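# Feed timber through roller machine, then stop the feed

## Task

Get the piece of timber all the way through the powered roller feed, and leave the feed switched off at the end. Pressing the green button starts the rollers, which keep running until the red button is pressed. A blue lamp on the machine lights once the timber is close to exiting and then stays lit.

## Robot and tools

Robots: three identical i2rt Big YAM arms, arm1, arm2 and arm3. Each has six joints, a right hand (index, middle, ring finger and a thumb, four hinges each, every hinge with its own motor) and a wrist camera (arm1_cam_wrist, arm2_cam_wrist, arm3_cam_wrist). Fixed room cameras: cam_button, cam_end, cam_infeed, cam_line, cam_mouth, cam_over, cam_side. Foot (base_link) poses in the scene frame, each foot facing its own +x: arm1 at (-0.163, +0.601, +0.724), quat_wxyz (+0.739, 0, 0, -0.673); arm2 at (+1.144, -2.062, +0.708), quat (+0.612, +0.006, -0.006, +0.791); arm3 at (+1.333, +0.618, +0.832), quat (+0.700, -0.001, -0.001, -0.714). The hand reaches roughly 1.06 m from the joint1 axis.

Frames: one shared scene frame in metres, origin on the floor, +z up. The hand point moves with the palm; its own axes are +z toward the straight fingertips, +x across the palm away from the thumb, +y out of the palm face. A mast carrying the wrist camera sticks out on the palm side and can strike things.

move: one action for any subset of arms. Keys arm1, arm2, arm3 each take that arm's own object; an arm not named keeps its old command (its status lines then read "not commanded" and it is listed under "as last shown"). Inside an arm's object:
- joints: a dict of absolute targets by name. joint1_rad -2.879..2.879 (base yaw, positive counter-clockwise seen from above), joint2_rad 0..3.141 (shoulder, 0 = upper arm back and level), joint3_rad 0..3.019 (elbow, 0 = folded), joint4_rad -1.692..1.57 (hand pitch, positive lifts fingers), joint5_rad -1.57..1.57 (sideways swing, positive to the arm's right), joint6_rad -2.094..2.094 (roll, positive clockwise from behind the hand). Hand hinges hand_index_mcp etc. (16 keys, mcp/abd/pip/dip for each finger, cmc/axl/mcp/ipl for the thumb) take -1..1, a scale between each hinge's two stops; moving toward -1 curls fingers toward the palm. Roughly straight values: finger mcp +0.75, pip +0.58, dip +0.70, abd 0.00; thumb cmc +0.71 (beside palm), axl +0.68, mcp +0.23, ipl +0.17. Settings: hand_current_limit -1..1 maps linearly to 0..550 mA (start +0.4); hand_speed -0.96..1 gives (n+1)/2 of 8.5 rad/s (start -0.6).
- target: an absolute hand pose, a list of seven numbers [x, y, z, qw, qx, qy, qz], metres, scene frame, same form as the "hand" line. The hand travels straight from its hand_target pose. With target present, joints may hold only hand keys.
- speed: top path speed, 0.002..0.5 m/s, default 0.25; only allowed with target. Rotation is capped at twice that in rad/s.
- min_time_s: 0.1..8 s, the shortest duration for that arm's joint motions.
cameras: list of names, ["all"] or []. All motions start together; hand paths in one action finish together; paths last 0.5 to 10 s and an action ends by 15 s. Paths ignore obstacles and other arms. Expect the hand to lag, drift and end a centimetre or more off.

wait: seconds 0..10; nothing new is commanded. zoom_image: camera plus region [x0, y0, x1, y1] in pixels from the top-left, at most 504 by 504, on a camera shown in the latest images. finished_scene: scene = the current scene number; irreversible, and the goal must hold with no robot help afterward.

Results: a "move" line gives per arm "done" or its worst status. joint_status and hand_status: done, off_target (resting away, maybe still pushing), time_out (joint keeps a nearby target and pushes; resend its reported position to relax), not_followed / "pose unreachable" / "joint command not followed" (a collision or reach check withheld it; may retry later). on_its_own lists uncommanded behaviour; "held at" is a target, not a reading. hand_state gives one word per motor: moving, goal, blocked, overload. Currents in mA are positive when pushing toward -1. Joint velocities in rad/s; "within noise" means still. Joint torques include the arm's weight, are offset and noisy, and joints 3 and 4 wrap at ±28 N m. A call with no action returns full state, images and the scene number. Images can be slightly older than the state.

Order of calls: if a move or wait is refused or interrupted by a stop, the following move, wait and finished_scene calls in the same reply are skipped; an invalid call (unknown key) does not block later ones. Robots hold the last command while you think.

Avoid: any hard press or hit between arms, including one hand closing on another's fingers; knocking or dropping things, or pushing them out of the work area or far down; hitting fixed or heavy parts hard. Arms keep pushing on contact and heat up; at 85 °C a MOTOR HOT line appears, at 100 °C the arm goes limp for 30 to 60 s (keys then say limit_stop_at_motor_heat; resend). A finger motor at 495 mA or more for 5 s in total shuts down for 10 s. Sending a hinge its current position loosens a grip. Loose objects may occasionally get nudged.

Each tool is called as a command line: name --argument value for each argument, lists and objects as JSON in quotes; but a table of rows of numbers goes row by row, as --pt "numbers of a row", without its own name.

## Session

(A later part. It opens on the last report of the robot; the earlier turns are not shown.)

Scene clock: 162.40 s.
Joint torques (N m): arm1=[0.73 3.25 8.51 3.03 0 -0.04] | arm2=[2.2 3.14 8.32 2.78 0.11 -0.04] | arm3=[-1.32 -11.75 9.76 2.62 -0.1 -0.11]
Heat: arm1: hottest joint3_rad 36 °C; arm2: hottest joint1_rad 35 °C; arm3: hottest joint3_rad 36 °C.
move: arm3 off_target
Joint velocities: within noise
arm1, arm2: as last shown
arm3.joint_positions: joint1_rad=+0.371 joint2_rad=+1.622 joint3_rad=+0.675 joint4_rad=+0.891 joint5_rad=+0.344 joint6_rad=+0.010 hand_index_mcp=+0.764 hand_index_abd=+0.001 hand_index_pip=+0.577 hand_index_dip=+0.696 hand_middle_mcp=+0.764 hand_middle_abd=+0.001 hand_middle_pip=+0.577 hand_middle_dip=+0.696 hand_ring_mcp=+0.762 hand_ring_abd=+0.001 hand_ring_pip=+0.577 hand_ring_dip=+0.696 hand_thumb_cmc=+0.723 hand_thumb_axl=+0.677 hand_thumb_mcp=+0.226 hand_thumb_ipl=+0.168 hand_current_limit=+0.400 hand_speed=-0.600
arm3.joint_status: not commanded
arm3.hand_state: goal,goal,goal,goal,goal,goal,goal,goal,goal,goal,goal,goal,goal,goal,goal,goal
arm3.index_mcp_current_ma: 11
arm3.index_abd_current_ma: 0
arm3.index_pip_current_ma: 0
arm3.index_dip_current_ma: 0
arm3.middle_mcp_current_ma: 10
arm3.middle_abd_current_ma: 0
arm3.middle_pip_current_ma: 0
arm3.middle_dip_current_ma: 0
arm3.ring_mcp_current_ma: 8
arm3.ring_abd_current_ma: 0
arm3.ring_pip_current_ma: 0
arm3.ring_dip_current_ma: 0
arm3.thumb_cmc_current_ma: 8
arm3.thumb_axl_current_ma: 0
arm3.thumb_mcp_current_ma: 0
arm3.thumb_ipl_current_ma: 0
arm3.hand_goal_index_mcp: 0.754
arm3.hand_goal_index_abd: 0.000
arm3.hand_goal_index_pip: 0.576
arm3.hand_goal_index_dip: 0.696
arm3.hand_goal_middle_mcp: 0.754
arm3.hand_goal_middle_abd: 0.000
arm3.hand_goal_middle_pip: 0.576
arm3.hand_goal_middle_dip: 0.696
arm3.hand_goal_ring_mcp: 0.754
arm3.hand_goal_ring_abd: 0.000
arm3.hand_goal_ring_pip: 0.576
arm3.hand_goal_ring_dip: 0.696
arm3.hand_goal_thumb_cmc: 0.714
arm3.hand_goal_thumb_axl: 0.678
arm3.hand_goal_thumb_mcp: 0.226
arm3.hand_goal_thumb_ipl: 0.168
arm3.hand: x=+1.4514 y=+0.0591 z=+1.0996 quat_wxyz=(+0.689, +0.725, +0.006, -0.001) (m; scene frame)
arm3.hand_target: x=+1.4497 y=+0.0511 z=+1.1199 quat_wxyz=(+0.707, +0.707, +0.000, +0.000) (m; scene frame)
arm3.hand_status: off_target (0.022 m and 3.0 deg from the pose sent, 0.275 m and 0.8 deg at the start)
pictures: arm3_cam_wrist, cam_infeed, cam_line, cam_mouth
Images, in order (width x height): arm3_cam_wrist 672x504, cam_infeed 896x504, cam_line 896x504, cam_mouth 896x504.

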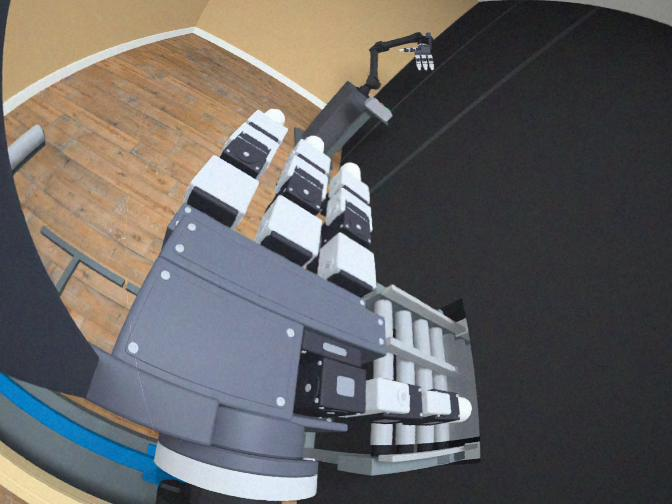

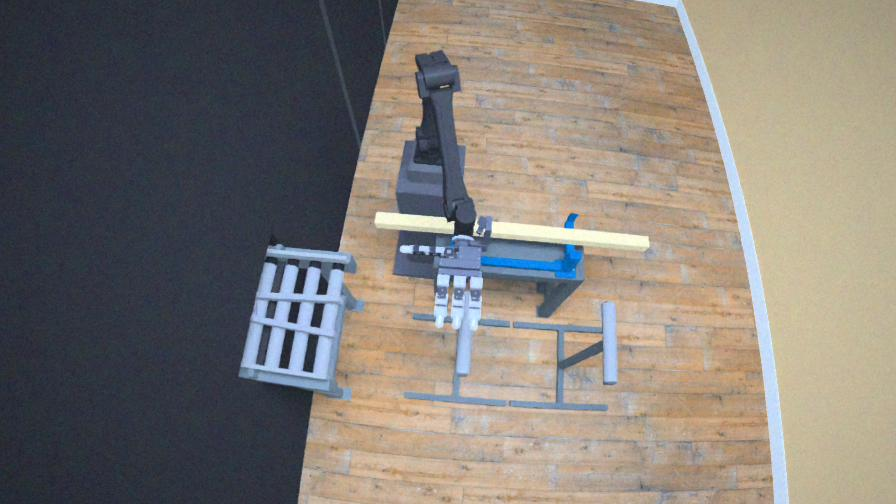

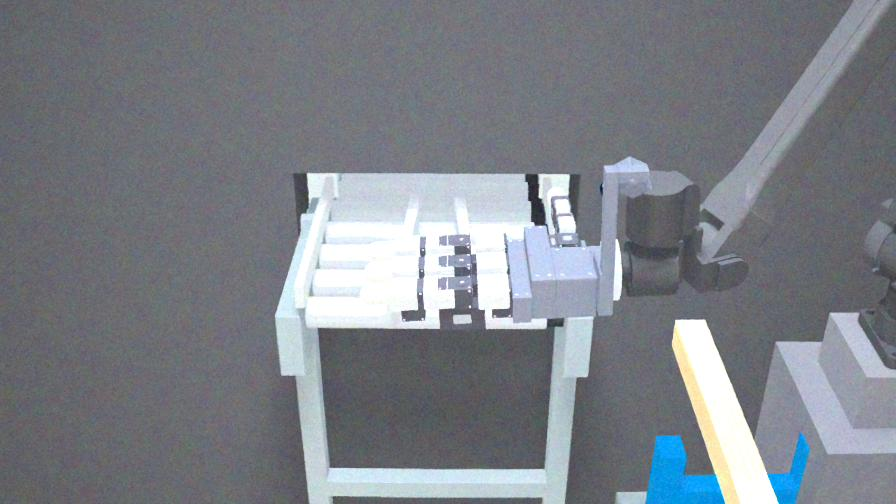

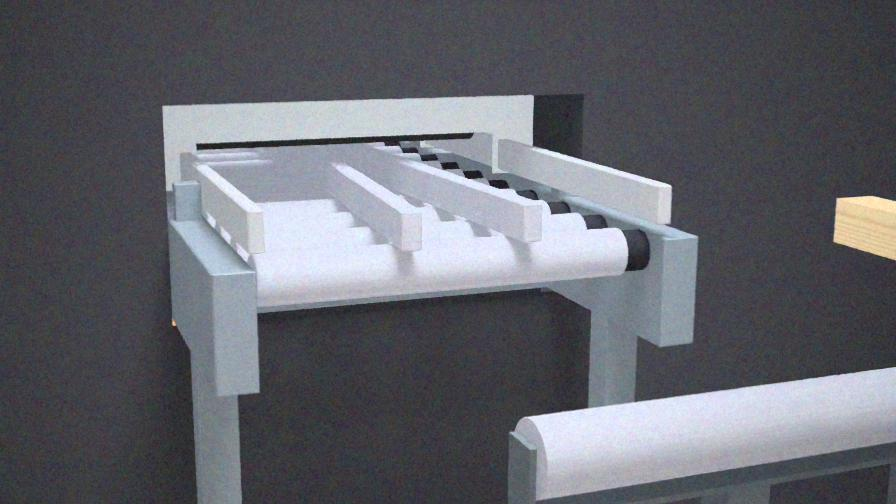

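move --arm3 '{"target": [1.68, 0.5, 1.08, 0.5, 0.866, 0, 0], "speed": 0.25}' --cameras '["arm3_cam_wrist", "cam_infeed", "cam_line"]'

Scene clock: 295.17 s.
Joint torques (N m): arm1=[0.73 3.14 8.57 2.99 0 -0.04] | arm2=[2.14 3.14 8.34 2.78 0.12 -0.04] | arm3=[-1.08 -8.82 10.02 -0.84 1.03 0.08]
Heat: arm1: hottest joint3_rad 37 °C; arm2: hottest joint1_rad 35 °C; arm3: hottest joint3_rad 37 °C.
move: arm3 off_target
Joint velocities: within noise
arm1, arm2: as last shown
arm3.joint_positions: joint1_rad=+1.801 joint2_rad=+1.489 joint3_rad=+0.970 joint4_rad=-1.394 joint5_rad=+1.014 joint6_rad=+1.944 hand_index_mcp=+0.764 hand_index_abd=+0.001 hand_index_pip=+0.577 hand_index_dip=+0.696 hand_middle_mcp=+0.764 hand_middle_abd=+0.001 hand_middle_pip=+0.577 hand_middle_dip=+0.696 hand_ring_mcp=+0.762 hand_ring_abd=+0.001 hand_ring_pip=+0.577 hand_ring_dip=+0.696 hand_thumb_cmc=+0.723 hand_thumb_axl=+0.677 hand_thumb_mcp=+0.226 hand_thumb_ipl=+0.168 hand_current_limit=+0.400 hand_speed=-0.600
arm3.joint_status: not commanded
arm3.hand_state: goal,goal,goal,goal,goal,goal,goal,goal,goal,goal,goal,goal,goal,goal,goal,goal
arm3.index_mcp_current_ma: 11
arm3.index_abd_current_ma: 0
arm3.index_pip_current_ma: 0
arm3.index_dip_current_ma: 0
arm3.middle_mcp_current_ma: 10
arm3.middle_abd_current_ma: 0
arm3.middle_pip_current_ma: 0
arm3.middle_dip_current_ma: 0
arm3.ring_mcp_current_ma: 8
arm3.ring_abd_current_ma: 0
arm3.ring_pip_current_ma: 0
arm3.ring_dip_current_ma: 0
arm3.thumb_cmc_current_ma: 8
arm3.thumb_axl_current_ma: 0
arm3.thumb_mcp_current_ma: 0
arm3.thumb_ipl_current_ma: 0
arm3.hand_goal_index_mcp: 0.754
arm3.hand_goal_index_abd: 0.000
arm3.hand_goal_index_pip: 0.576
arm3.hand_goal_index_dip: 0.696
arm3.hand_goal_middle_mcp: 0.754
arm3.hand_goal_middle_abd: 0.000
arm3.hand_goal_middle_pip: 0.576
arm3.hand_goal_middle_dip: 0.696
arm3.hand_goal_ring_mcp: 0.754
arm3.hand_goal_ring_abd: 0.000
arm3.hand_goal_ring_pip: 0.576
arm3.hand_goal_ring_dip: 0.696
arm3.hand_goal_thumb_cmc: 0.714
arm3.hand_goal_thumb_axl: 0.678
arm3.hand_goal_thumb_mcp: 0.226
arm3.hand_goal_thumb_ipl: 0.168
arm3.hand: x=+1.6707 y=+0.5012 z=+1.0738 quat_wxyz=(+0.502, +0.865, +0.013, -0.005) (m; scene frame)
arm3.hand_target: x=+1.6796 y=+0.5000 z=+1.0799 quat_wxyz=(+0.500, +0.866, +0.000, +0.000) (m; scene frame)
arm3.hand_status: off_target (0.011 m and 1.6 deg from the pose sent, 0.497 m and 27.1 deg at the start; pose on its path clipped on 12 of 115 steps)
pictures: arm3_cam_wrist, cam_infeed, cam_line
Images, in order (width x height): arm3_cam_wrist 672x504, cam_infeed 896x504, cam_line 896x504.

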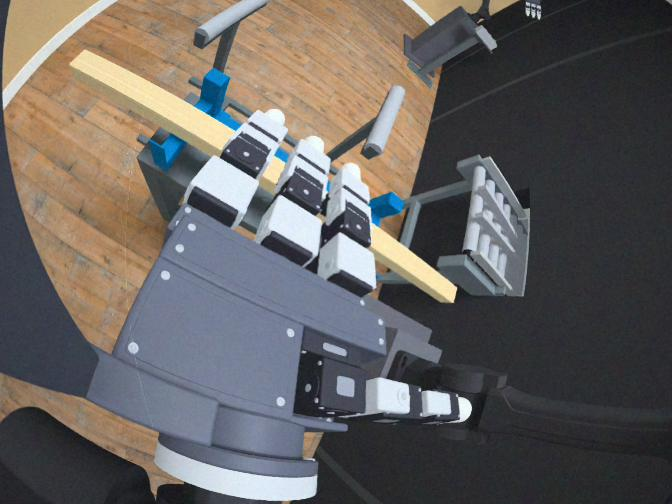

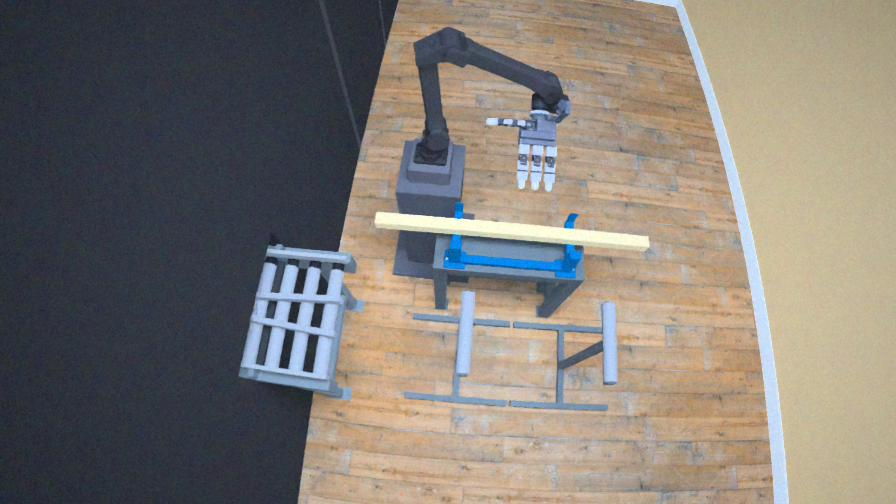

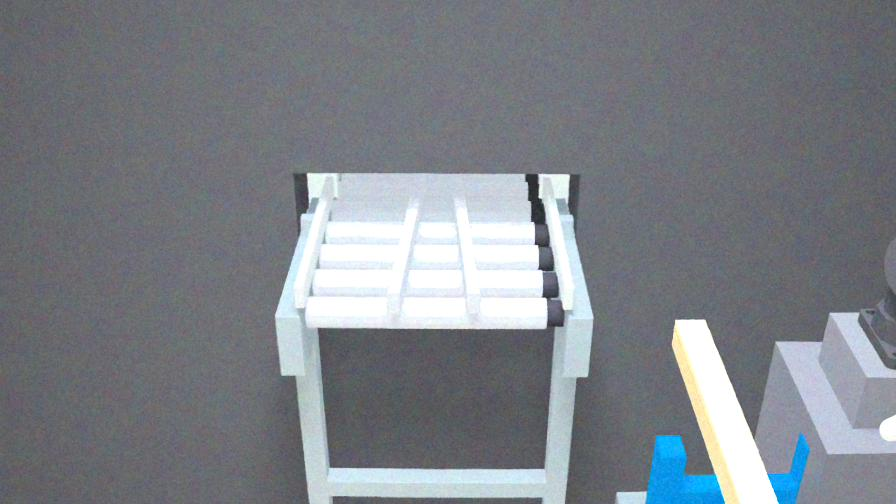

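move --arm3 '{"target": [1.68, 0.513, 0.84, 0.5, 0.866, 0, 0], "speed": 0.15}' --cameras '["arm3_cam_wrist", "cam_infeed", "cam_line"]'

zoom_image --camera "arm3_cam_wrist" --region '[60, 40, 500, 360]'

zoom_image --camera "cam_infeed" --region '[400, 80, 660, 300]'

Scene clock: 308.67 s.
Joint torques (N m): arm1=[0.73 3.19 8.54 2.99 0 -0.03] | arm2=[2.14 3.14 8.34 2.77 0.12 -0.03] | arm3=[0.38 -12.57 3.71 -0.17 1.08 0.07]
Heat: arm1: hottest joint3_rad 37 °C; arm2: hottest joint1_rad 35 °C; arm3: hottest joint3_rad 38 °C.
move: arm3 done
Joint velocities: within noise
arm1, arm2: as last shown
arm3.joint_positions: joint1_rad=+1.815 joint2_rad=+2.023 joint3_rad=+0.871 joint4_rad=-0.809 joint5_rad=+0.999 joint6_rad=+2.006 hand_index_mcp=+0.764 hand_index_abd=+0.001 hand_index_pip=+0.577 hand_index_dip=+0.696 hand_middle_mcp=+0.764 hand_middle_abd=+0.001 hand_middle_pip=+0.577 hand_middle_dip=+0.696 hand_ring_mcp=+0.762 hand_ring_abd=+0.001 hand_ring_pip=+0.577 hand_ring_dip=+0.696 hand_thumb_cmc=+0.723 hand_thumb_axl=+0.677 hand_thumb_mcp=+0.226 hand_thumb_ipl=+0.168 hand_current_limit=+0.400 hand_speed=-0.600
arm3.joint_status: not commanded
arm3.hand_state: goal,goal,goal,goal,goal,goal,goal,goal,goal,goal,goal,goal,goal,goal,goal,goal
arm3.index_mcp_current_ma: 11
arm3.index_abd_current_ma: 0
arm3.index_pip_current_ma: 0
arm3.index_dip_current_ma: 0
arm3.middle_mcp_current_ma: 10
arm3.middle_abd_current_ma: 0
arm3.middle_pip_current_ma: 0
arm3.middle_dip_current_ma: 0
arm3.ring_mcp_current_ma: 8
arm3.ring_abd_current_ma: 0
arm3.ring_pip_current_ma: 0
arm3.ring_dip_current_ma: 0
arm3.thumb_cmc_current_ma: 8
arm3.thumb_axl_current_ma: 0
arm3.thumb_mcp_current_ma: 0
arm3.thumb_ipl_current_ma: 0
arm3.hand_goal_index_mcp: 0.754
arm3.hand_goal_index_abd: 0.000
arm3.hand_goal_index_pip: 0.576
arm3.hand_goal_index_dip: 0.696
arm3.hand_goal_middle_mcp: 0.754
arm3.hand_goal_middle_abd: 0.000
arm3.hand_goal_middle_pip: 0.576
arm3.hand_goal_middle_dip: 0.696
arm3.hand_goal_ring_mcp: 0.754
arm3.hand_goal_ring_abd: 0.000
arm3.hand_goal_ring_pip: 0.576
arm3.hand_goal_ring_dip: 0.696
arm3.hand_goal_thumb_cmc: 0.714
arm3.hand_goal_thumb_axl: 0.678
arm3.hand_goal_thumb_mcp: 0.226
arm3.hand_goal_thumb_ipl: 0.168
arm3.hand: x=+1.6750 y=+0.5083 z=+0.8429 quat_wxyz=(+0.501, +0.865, +0.002, -0.009) (m; scene frame)
arm3.hand_target: x=+1.6799 y=+0.5129 z=+0.8400 quat_wxyz=(+0.500, +0.866, +0.000, +0.000) (m; scene frame)
arm3.hand_status: done (0.007 m and 1.1 deg from the pose sent, 0.234 m and 1.6 deg at the start)
pictures: arm3_cam_wrist, cam_infeed, cam_line
Images, in order (width x height): arm3_cam_wrist 672x504, cam_infeed 896x504, cam_line 896x504.

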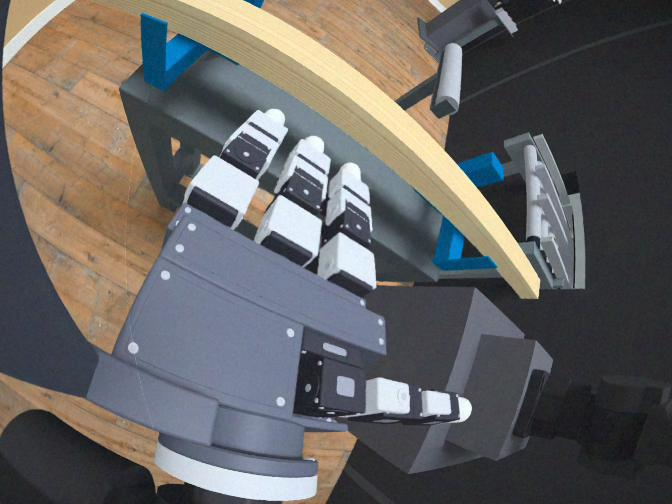

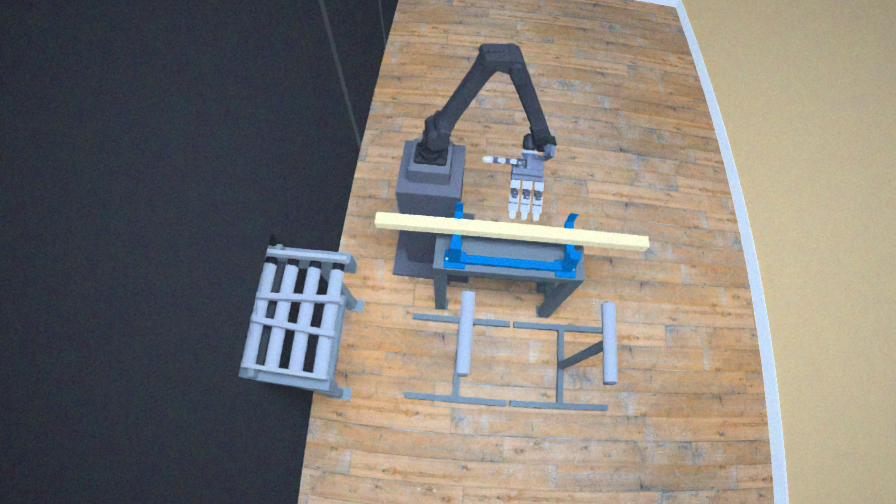

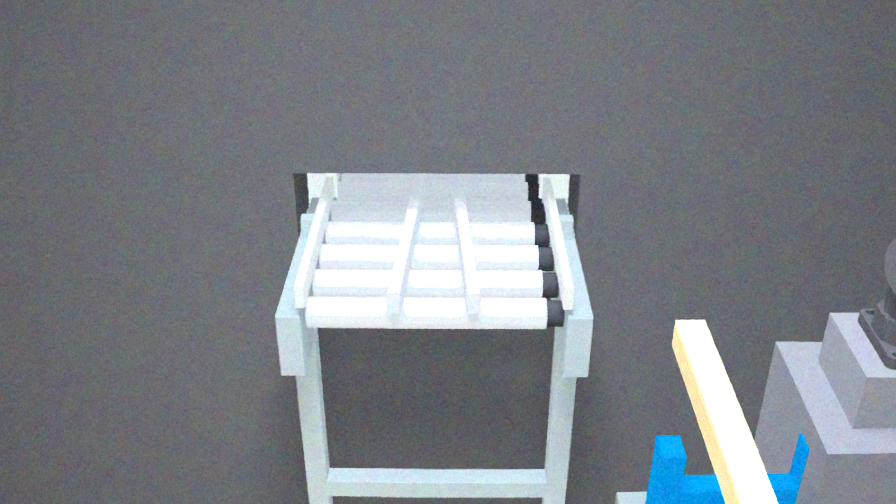

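Scaled by 1.145 from the camera's 672x504 image, which has a finer 960x720 frame.

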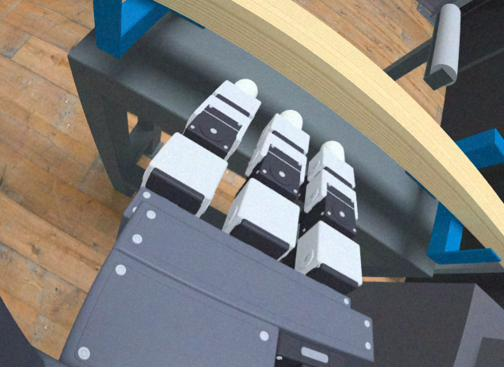

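Scaled by 1.938 from the camera's 896x504 image, which has a finer 1280x720 frame.

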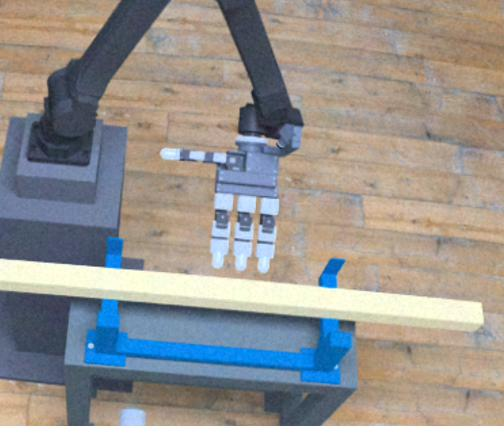

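move --arm3 '{"target": [1.683, 0.515, 0.79, 0.5, 0.866, 0, 0], "speed": 0.1}' --cameras '["arm3_cam_wrist", "cam_infeed"]'

zoom_image --camera "arm3_cam_wrist" --region '[60, 40, 500, 360]'

zoom_image --camera "cam_infeed" --region '[440, 140, 620, 280]'

Scene clock: 330.57 s.
Joint torques (N m): arm1=[0.79 3.14 8.58 3 0 -0.03] | arm2=[2.08 3.14 8.35 2.78 0.12 -0.04] | arm3=[0.44 -12.57 3.22 -0.27 1.07 0.06]
Heat: arm1: hottest joint3_rad 37 °C; arm2: hottest joint1_rad 35 °C; arm3: hottest joint3_rad 35 °C.
move: arm3 done
Joint velocities: within noise
arm1, arm2: as last shown
arm3.joint_positions: joint1_rad=+1.819 joint2_rad=+2.161 joint3_rad=+0.904 joint4_rad=-0.709 joint5_rad=+0.999 joint6_rad=+2.012 hand_index_mcp=+0.764 hand_index_abd=+0.001 hand_index_pip=+0.577 hand_index_dip=+0.696 hand_middle_mcp=+0.764 hand_middle_abd=+0.001 hand_middle_pip=+0.577 hand_middle_dip=+0.696 hand_ring_mcp=+0.762 hand_ring_abd=+0.001 hand_ring_pip=+0.577 hand_ring_dip=+0.696 hand_thumb_cmc=+0.723 hand_thumb_axl=+0.677 hand_thumb_mcp=+0.226 hand_thumb_ipl=+0.168 hand_current_limit=+0.400 hand_speed=-0.600
arm3.joint_status: not commanded
arm3.hand_state: goal,goal,goal,goal,goal,goal,goal,goal,goal,goal,goal,goal,goal,goal,goal,goal
arm3.index_mcp_current_ma: 11
arm3.index_abd_current_ma: 0
arm3.index_pip_current_ma: 0
arm3.index_dip_current_ma: 0
arm3.middle_mcp_current_ma: 10
arm3.middle_abd_current_ma: 0
arm3.middle_pip_current_ma: 0
arm3.middle_dip_current_ma: 0
arm3.ring_mcp_current_ma: 8
arm3.ring_abd_current_ma: 0
arm3.ring_pip_current_ma: 0
arm3.ring_dip_current_ma: 0
arm3.thumb_cmc_current_ma: 8
arm3.thumb_axl_current_ma: 0
arm3.thumb_mcp_current_ma: 0
arm3.thumb_ipl_current_ma: 0
arm3.hand_goal_index_mcp: 0.754
arm3.hand_goal_index_abd: 0.000
arm3.hand_goal_index_pip: 0.576
arm3.hand_goal_index_dip: 0.696
arm3.hand_goal_middle_mcp: 0.754
arm3.hand_goal_middle_abd: 0.000
arm3.hand_goal_middle_pip: 0.576
arm3.hand_goal_middle_dip: 0.696
arm3.hand_goal_ring_mcp: 0.754
arm3.hand_goal_ring_abd: 0.000
arm3.hand_goal_ring_pip: 0.576
arm3.hand_goal_ring_dip: 0.696
arm3.hand_goal_thumb_cmc: 0.714
arm3.hand_goal_thumb_axl: 0.678
arm3.hand_goal_thumb_mcp: 0.226
arm3.hand_goal_thumb_ipl: 0.168
arm3.hand: x=+1.6774 y=+0.5100 z=+0.7946 quat_wxyz=(+0.501, +0.865, +0.002, -0.009) (m; scene frame)
arm3.hand_target: x=+1.6828 y=+0.5150 z=+0.7901 quat_wxyz=(+0.500, +0.866, +0.000, +0.000) (m; scene frame)
arm3.hand_status: done (0.009 m and 1.1 deg from the pose sent, 0.054 m and 1.1 deg at the start)
pictures: arm3_cam_wrist, cam_infeed
Images, in order (width x height): arm3_cam_wrist 672x504, cam_infeed 896x504.

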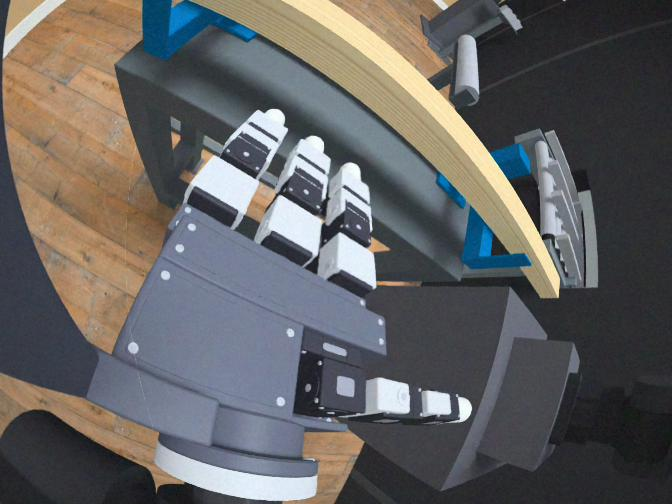

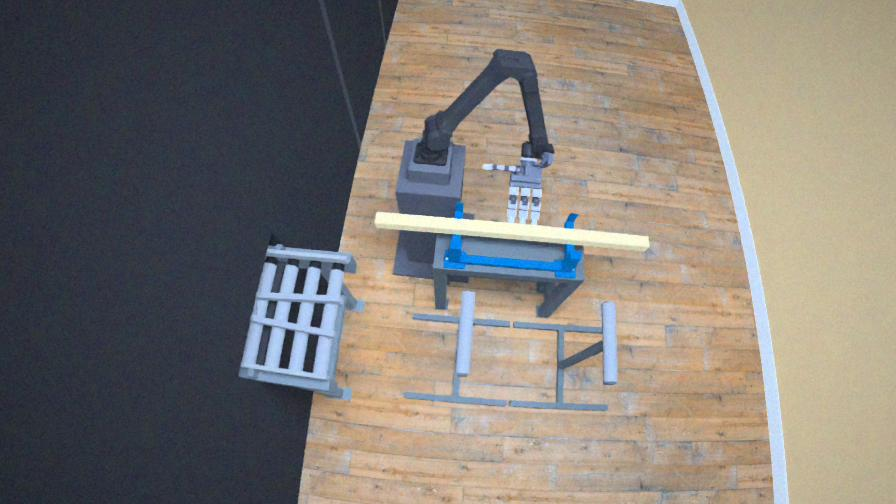

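Scaled by 1.145 from the camera's 672x504 image, which has a finer 960x720 frame.

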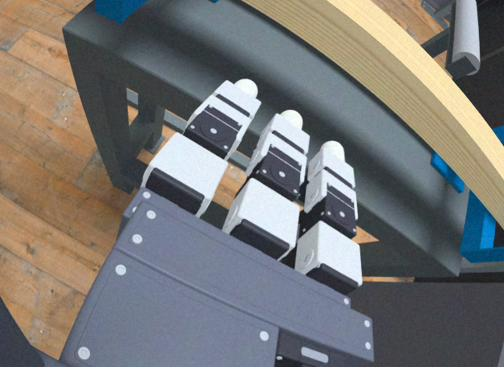

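Scaled by 2.800 from the camera's 896x504 image, which has a finer 1280x720 frame.

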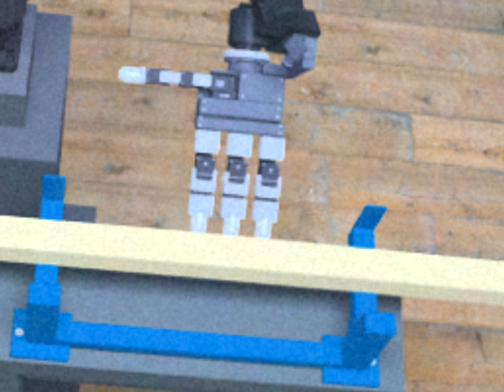

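move --arm3 '{"target": [1.688, 0.473, 0.762, 0.5255, 0.8508, 0, 0], "speed": 0.08}' --cameras '["arm3_cam_wrist", "cam_infeed"]'

zoom_image --camera "arm3_cam_wrist" --region '[60, 40, 500, 360]'

zoom_image --camera "cam_infeed" --region '[440, 140, 620, 280]'

Scene clock: 338.33 s.
Joint torques (N m): arm1=[0.73 3.14 8.53 3.03 0.01 -0.04] | arm2=[2.02 3.19 8.35 2.78 0.12 -0.04] | arm3=[-1.03 -13.22 2.17 0.01 1.3 -0.11]
Heat: arm1: hottest joint3_rad 37 °C; arm2: hottest joint1_rad 35 °C; arm3: hottest joint3_rad 35 °C.
move: arm3 done
Joint velocities: within noise
arm1, arm2: as last shown
arm3.joint_positions: joint1_rad=+1.728 joint2_rad=+2.255 joint3_rad=+0.904 joint4_rad=-0.475 joint5_rad=+1.085 joint6_rad=+1.861 hand_index_mcp=+0.764 hand_index_abd=+0.001 hand_index_pip=+0.577 hand_index_dip=+0.696 hand_middle_mcp=+0.764 hand_middle_abd=+0.001 hand_middle_pip=+0.577 hand_middle_dip=+0.696 hand_ring_mcp=+0.762 hand_ring_abd=+0.001 hand_ring_pip=+0.577 hand_ring_dip=+0.696 hand_thumb_cmc=+0.723 hand_thumb_axl=+0.677 hand_thumb_mcp=+0.226 hand_thumb_ipl=+0.168 hand_current_limit=+0.400 hand_speed=-0.600
arm3.joint_status: not commanded
arm3.hand_state: goal,goal,goal,goal,goal,goal,goal,goal,goal,goal,goal,goal,goal,goal,goal,goal
arm3.index_mcp_current_ma: 11
arm3.index_abd_current_ma: 0
arm3.index_pip_current_ma: 0
arm3.index_dip_current_ma: 0
arm3.middle_mcp_current_ma: 10
arm3.middle_abd_current_ma: 0
arm3.middle_pip_current_ma: 0
arm3.middle_dip_current_ma: 0
arm3.ring_mcp_current_ma: 8
arm3.ring_abd_current_ma: 0
arm3.ring_pip_current_ma: 0
arm3.ring_dip_current_ma: 0
arm3.thumb_cmc_current_ma: 8
arm3.thumb_axl_current_ma: 0
arm3.thumb_mcp_current_ma: 0
arm3.thumb_ipl_current_ma: 0
arm3.hand_goal_index_mcp: 0.754
arm3.hand_goal_index_abd: 0.000
arm3.hand_goal_index_pip: 0.576
arm3.hand_goal_index_dip: 0.696
arm3.hand_goal_middle_mcp: 0.754
arm3.hand_goal_middle_abd: 0.000
arm3.hand_goal_middle_pip: 0.576
arm3.hand_goal_middle_dip: 0.696
arm3.hand_goal_ring_mcp: 0.754
arm3.hand_goal_ring_abd: 0.000
arm3.hand_goal_ring_pip: 0.576
arm3.hand_goal_ring_dip: 0.696
arm3.hand_goal_thumb_cmc: 0.714
arm3.hand_goal_thumb_axl: 0.678
arm3.hand_goal_thumb_mcp: 0.226
arm3.hand_goal_thumb_ipl: 0.168
arm3.hand: x=+1.6856 y=+0.4758 z=+0.7658 quat_wxyz=(+0.525, +0.851, +0.001, +0.002) (m; scene frame)
arm3.hand_target: x=+1.6879 y=+0.4731 z=+0.7621 quat_wxyz=(+0.525, +0.851, +0.000, +0.000) (m; scene frame)
arm3.hand_status: done (0.005 m and 0.2 deg from the pose sent, 0.050 m and 3.4 deg at the start)
pictures: arm3_cam_wrist, cam_infeed
Images, in order (width x height): arm3_cam_wrist 672x504, cam_infeed 896x504.

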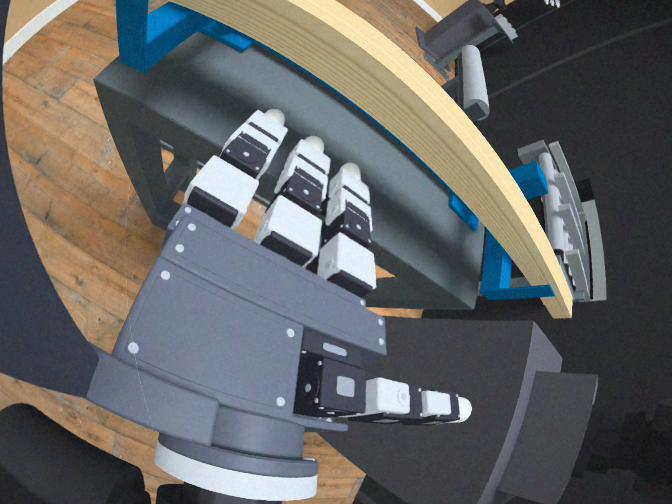

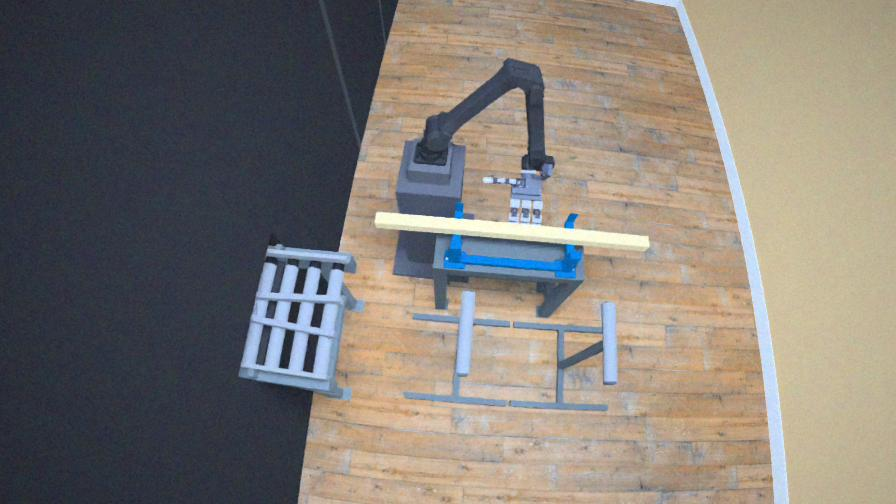

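Scaled by 1.145 from the camera's 672x504 image, which has a finer 960x720 frame.

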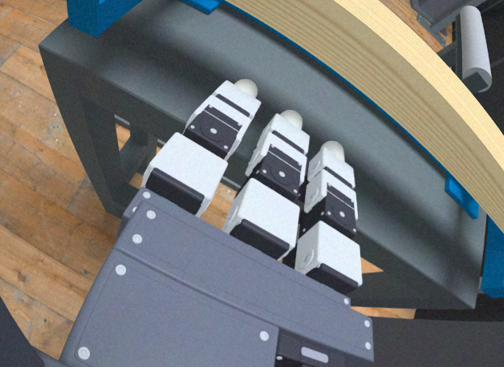

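Scaled by 2.800 from the camera's 896x504 image, which has a finer 1280x720 frame.

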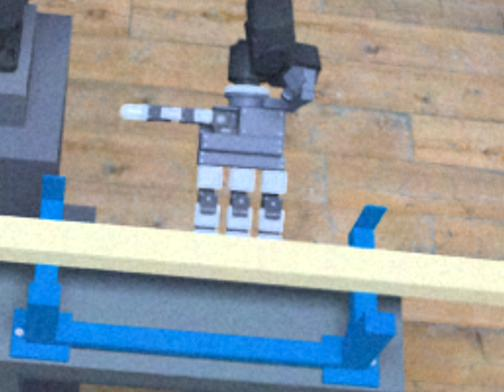

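move --arm3 '{"target": [1.688, 0.422, 0.746, 0.5373, 0.8434, 0, 0], "speed": 0.06}' --cameras '["arm3_cam_wrist", "cam_infeed"]'

zoom_image --camera "arm3_cam_wrist" --region '[60, 40, 500, 360]'

zoom_image --camera "cam_infeed" --region '[440, 140, 620, 280]'

Scene clock: 345.97 s.
Joint torques (N m): arm1=[0.79 3.25 8.57 3.04 0.01 -0.03] | arm2=[2.2 3.19 8.35 2.78 0.11 -0.04] | arm3=[-1.26 -13.1 0.83 0.5 1.3 -0.11]
Heat: arm1: hottest joint3_rad 37 °C; arm2: hottest joint1_rad 35 °C; arm3: hottest joint3_rad 34 °C.
move: arm3 done
Joint velocities: within noise
arm1, arm2: as last shown
arm3.joint_positions: joint1_rad=+1.595 joint2_rad=+2.295 joint3_rad=+0.876 joint4_rad=-0.129 joint5_rad=+1.131 joint6_rad=+1.569 hand_index_mcp=+0.764 hand_index_abd=+0.001 hand_index_pip=+0.577 hand_index_dip=+0.696 hand_middle_mcp=+0.764 hand_middle_abd=+0.001 hand_middle_pip=+0.577 hand_middle_dip=+0.696 hand_ring_mcp=+0.762 hand_ring_abd=+0.001 hand_ring_pip=+0.577 hand_ring_dip=+0.696 hand_thumb_cmc=+0.723 hand_thumb_axl=+0.677 hand_thumb_mcp=+0.226 hand_thumb_ipl=+0.168 hand_current_limit=+0.400 hand_speed=-0.600
arm3.joint_status: not commanded
arm3.hand_state: goal,goal,goal,goal,goal,goal,goal,goal,goal,goal,goal,goal,goal,goal,goal,goal
arm3.index_mcp_current_ma: 10
arm3.index_abd_current_ma: 0
arm3.index_pip_current_ma: 0
arm3.index_dip_current_ma: 0
arm3.middle_mcp_current_ma: 10
arm3.middle_abd_current_ma: 0
arm3.middle_pip_current_ma: 0
arm3.middle_dip_current_ma: 0
arm3.ring_mcp_current_ma: 8
arm3.ring_abd_current_ma: 0
arm3.ring_pip_current_ma: 0
arm3.ring_dip_current_ma: 0
arm3.thumb_cmc_current_ma: 8
arm3.thumb_axl_current_ma: 0
arm3.thumb_mcp_current_ma: 0
arm3.thumb_ipl_current_ma: 0
arm3.hand_goal_index_mcp: 0.754
arm3.hand_goal_index_abd: 0.000
arm3.hand_goal_index_pip: 0.576
arm3.hand_goal_index_dip: 0.696
arm3.hand_goal_middle_mcp: 0.754
arm3.hand_goal_middle_abd: 0.000
arm3.hand_goal_middle_pip: 0.576
arm3.hand_goal_middle_dip: 0.696
arm3.hand_goal_ring_mcp: 0.754
arm3.hand_goal_ring_abd: 0.000
arm3.hand_goal_ring_pip: 0.576
arm3.hand_goal_ring_dip: 0.696
arm3.hand_goal_thumb_cmc: 0.714
arm3.hand_goal_thumb_axl: 0.678
arm3.hand_goal_thumb_mcp: 0.226
arm3.hand_goal_thumb_ipl: 0.168
arm3.hand: x=+1.6936 y=+0.4254 z=+0.7518 quat_wxyz=(+0.537, +0.844, -0.003, +0.009) (m; scene frame)
arm3.hand_target: x=+1.6879 y=+0.4221 z=+0.7461 quat_wxyz=(+0.537, +0.843, +0.000, +0.000) (m; scene frame)
arm3.hand_status: done (0.009 m and 1.1 deg from the pose sent, 0.057 m and 1.7 deg at the start)
pictures: arm3_cam_wrist, cam_infeed
Images, in order (width x height): arm3_cam_wrist 672x504, cam_infeed 896x504.

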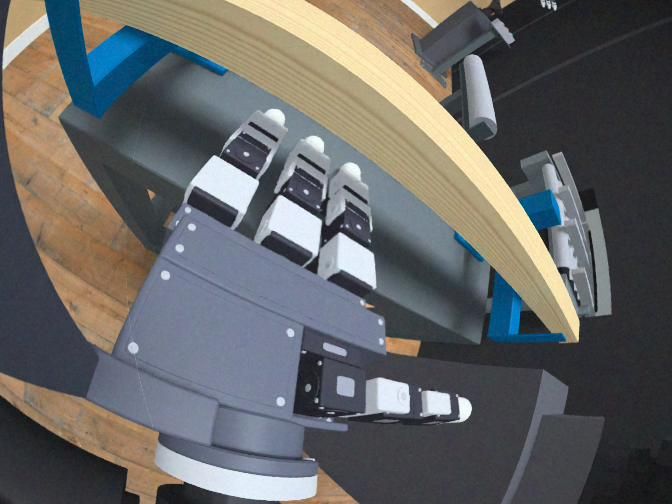

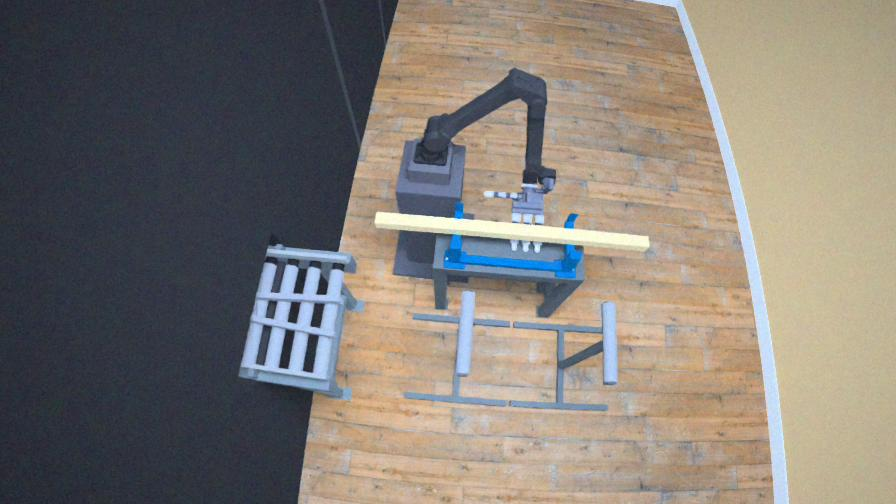

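Scaled by 1.145 from the camera's 672x504 image, which has a finer 960x720 frame.

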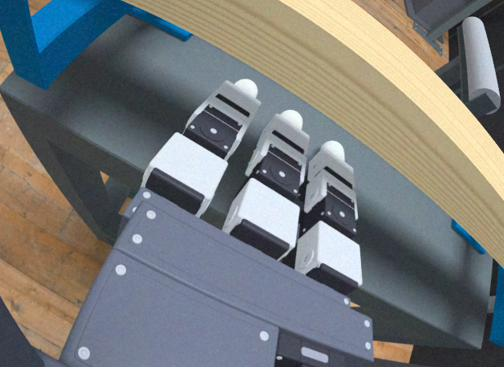

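Scaled by 2.800 from the camera's 896x504 image, which has a finer 1280x720 frame.

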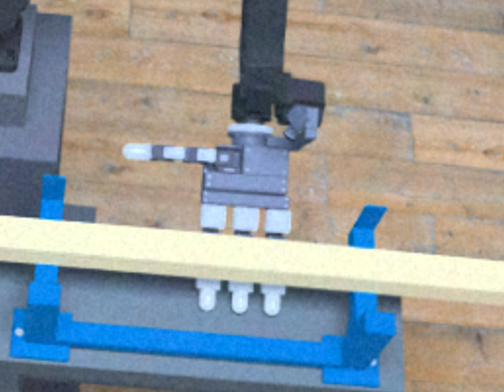

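move --arm3 '{"target": [1.682, 0.420, 0.735, 0.5373, 0.8434, 0, 0], "speed": 0.06, "joints": {"hand_index_pip": 0.212, "hand_middle_pip": 0.212, "hand_ring_pip": 0.212, "hand_current_limit": 0.7}}' --cameras '["arm3_cam_wrist", "cam_infeed"]'

zoom_image --camera "arm3_cam_wrist" --region '[60, 40, 500, 360]'

zoom_image --camera "cam_infeed" --region '[440, 140, 620, 280]'

Scene clock: 369.40 s.
Joint torques (N m): arm1=[0.62 3.14 8.5 3.02 0.01 -0.03] | arm2=[2.08 3.08 8.34 2.78 0.12 -0.04] | arm3=[-1.38 -12.34 0.58 0.62 0.89 0]
Heat: arm1: hottest joint3_rad 37 °C; arm2: hottest joint3_rad 35 °C; arm3: hottest joint3_rad 33 °C.
move: arm3 off_target
Joint velocities: within noise
arm1.joint_positions: joint1_rad=+0.096 joint2_rad=+0.624 joint3_rad=+1.487 joint4_rad=-1.369 joint5_rad=+0.003 joint6_rad=+1.175 hand_index_mcp=+0.754 hand_index_abd=+0.001 hand_index_pip=+0.577 hand_index_dip=+0.696 hand_middle_mcp=+0.754 hand_middle_abd=+0.001 hand_middle_pip=+0.577 hand_middle_dip=+0.696 hand_ring_mcp=+0.754 hand_ring_abd=+0.000 hand_ring_pip=+0.577 hand_ring_dip=+0.696 hand_thumb_cmc=+0.714 hand_thumb_axl=+0.677 hand_thumb_mcp=+0.226 hand_thumb_ipl=+0.168 hand_current_limit=+0.400 hand_speed=-0.600
arm1.joint_status: not commanded
arm1.hand_state: goal,goal,goal,goal,goal,goal,goal,goal,goal,goal,goal,goal,goal,goal,goal,goal
arm1.index_mcp_current_ma: 0
arm1.index_abd_current_ma: 0
arm1.index_pip_current_ma: 0
arm1.index_dip_current_ma: 0
arm1.middle_mcp_current_ma: 0
arm1.middle_abd_current_ma: 0
arm1.middle_pip_current_ma: 0
arm1.middle_dip_current_ma: 0
arm1.ring_mcp_current_ma: 0
arm1.ring_abd_current_ma: 0
arm1.ring_pip_current_ma: 0
arm1.ring_dip_current_ma: 0
arm1.thumb_cmc_current_ma: 0
arm1.thumb_axl_current_ma: 0
arm1.thumb_mcp_current_ma: 0
arm1.thumb_ipl_current_ma: 0
arm1.hand_goal_index_mcp: 0.754
arm1.hand_goal_index_abd: 0.000
arm1.hand_goal_index_pip: 0.576
arm1.hand_goal_index_dip: 0.696
arm1.hand_goal_middle_mcp: 0.754
arm1.hand_goal_middle_abd: 0.000
arm1.hand_goal_middle_pip: 0.576
arm1.hand_goal_middle_dip: 0.696
arm1.hand_goal_ring_mcp: 0.754
arm1.hand_goal_ring_abd: 0.000
arm1.hand_goal_ring_pip: 0.576
arm1.hand_goal_ring_dip: 0.696
arm1.hand_goal_thumb_cmc: 0.714
arm1.hand_goal_thumb_axl: 0.678
arm1.hand_goal_thumb_mcp: 0.226
arm1.hand_goal_thumb_ipl: 0.168
arm1.hand: x=-0.2073 y=+0.3639 z=+1.3119 quat_wxyz=(+0.395, +0.759, -0.408, +0.319) (m; scene frame)
arm1.hand_target: x=-0.2079 y=+0.3671 z=+1.3225 quat_wxyz=(+0.403, +0.753, -0.405, +0.326) (m; scene frame)
arm1.hand_status: not commanded
arm2: as last shown
arm3.joint_positions: joint1_rad=+1.593 joint2_rad=+2.313 joint3_rad=+0.871 joint4_rad=-0.086 joint5_rad=+1.141 joint6_rad=+1.546 hand_index_mcp=+0.752 hand_index_abd=+0.001 hand_index_pip=+0.221 hand_index_dip=+0.696 hand_middle_mcp=+0.764 hand_middle_abd=+0.001 hand_middle_pip=+0.219 hand_middle_dip=+0.696 hand_ring_mcp=+0.762 hand_ring_abd=+0.001 hand_ring_pip=+0.220 hand_ring_dip=+0.696 hand_thumb_cmc=+0.723 hand_thumb_axl=+0.677 hand_thumb_mcp=+0.226 hand_thumb_ipl=+0.168 hand_current_limit=+0.700 hand_speed=-0.600
arm3.joint_status: all done
arm3.hand_state: goal,goal,goal,goal,goal,goal,goal,goal,goal,goal,goal,goal,goal,goal,goal,goal
arm3.index_mcp_current_ma: -1
arm3.index_abd_current_ma: 0
arm3.index_pip_current_ma: 9
arm3.index_dip_current_ma: 0
arm3.middle_mcp_current_ma: 10
arm3.middle_abd_current_ma: 0
arm3.middle_pip_current_ma: 6
arm3.middle_dip_current_ma: 0
arm3.ring_mcp_current_ma: 8
arm3.ring_abd_current_ma: 0
arm3.ring_pip_current_ma: 7
arm3.ring_dip_current_ma: 0
arm3.thumb_cmc_current_ma: 8
arm3.thumb_axl_current_ma: 0
arm3.thumb_mcp_current_ma: 0
arm3.thumb_ipl_current_ma: 0
arm3.hand_goal_index_mcp: 0.754
arm3.hand_goal_index_abd: 0.000
arm3.hand_goal_index_pip: 0.212
arm3.hand_goal_index_dip: 0.696
arm3.hand_goal_middle_mcp: 0.754
arm3.hand_goal_middle_abd: 0.000
arm3.hand_goal_middle_pip: 0.212
arm3.hand_goal_middle_dip: 0.696
arm3.hand_goal_ring_mcp: 0.754
arm3.hand_goal_ring_abd: 0.000
arm3.hand_goal_ring_pip: 0.212
arm3.hand_goal_ring_dip: 0.696
arm3.hand_goal_thumb_cmc: 0.714
arm3.hand_goal_thumb_axl: 0.678
arm3.hand_goal_thumb_mcp: 0.226
arm3.hand_goal_thumb_ipl: 0.168
arm3.hand: x=+1.6923 y=+0.4247 z=+0.7474 quat_wxyz=(+0.541, +0.841, +0.000, +0.011) (m; scene frame)
arm3.hand_target: x=+1.6819 y=+0.4202 z=+0.7355 quat_wxyz=(+0.537, +0.843, +0.000, +0.000) (m; scene frame)
arm3.hand_status: off_target (0.017 m and 1.4 deg from the pose sent, 0.021 m and 1.1 deg at the start)
pictures: arm3_cam_wrist, cam_infeed
Images, in order (width x height): arm3_cam_wrist 672x504, cam_infeed 896x504.

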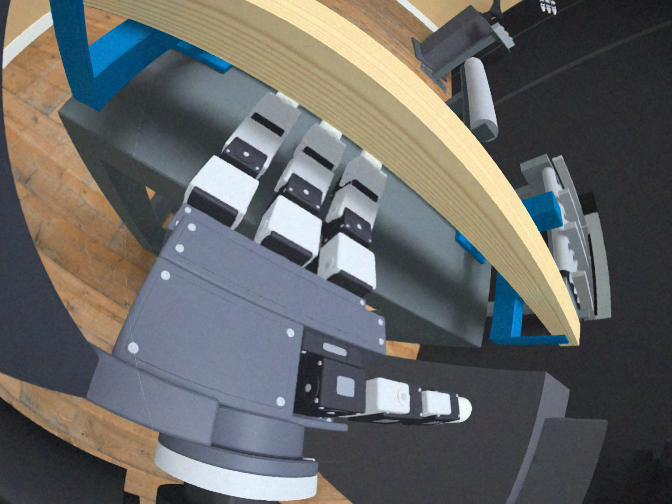

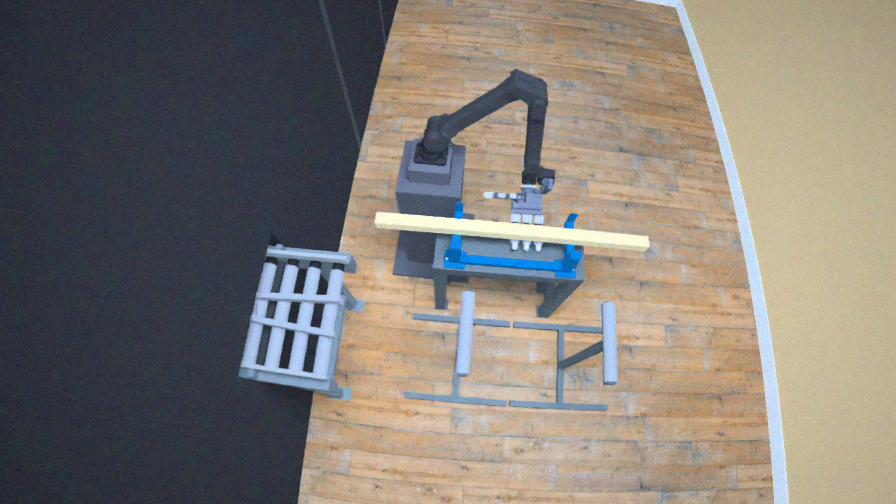

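Scaled by 1.145 from the camera's 672x504 image, which has a finer 960x720 frame.

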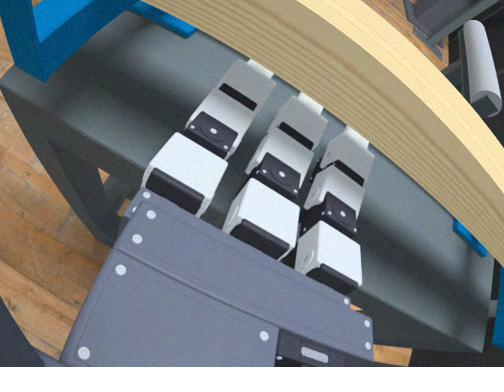

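Scaled by 2.800 from the camera's 896x504 image, which has a finer 1280x720 frame.

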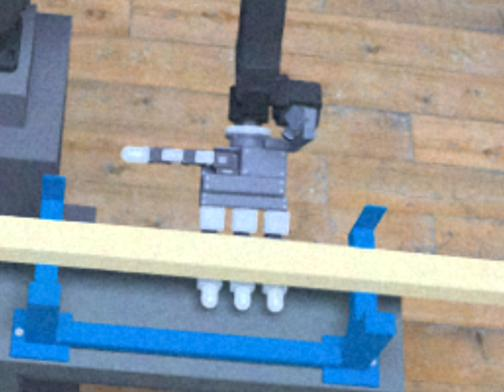

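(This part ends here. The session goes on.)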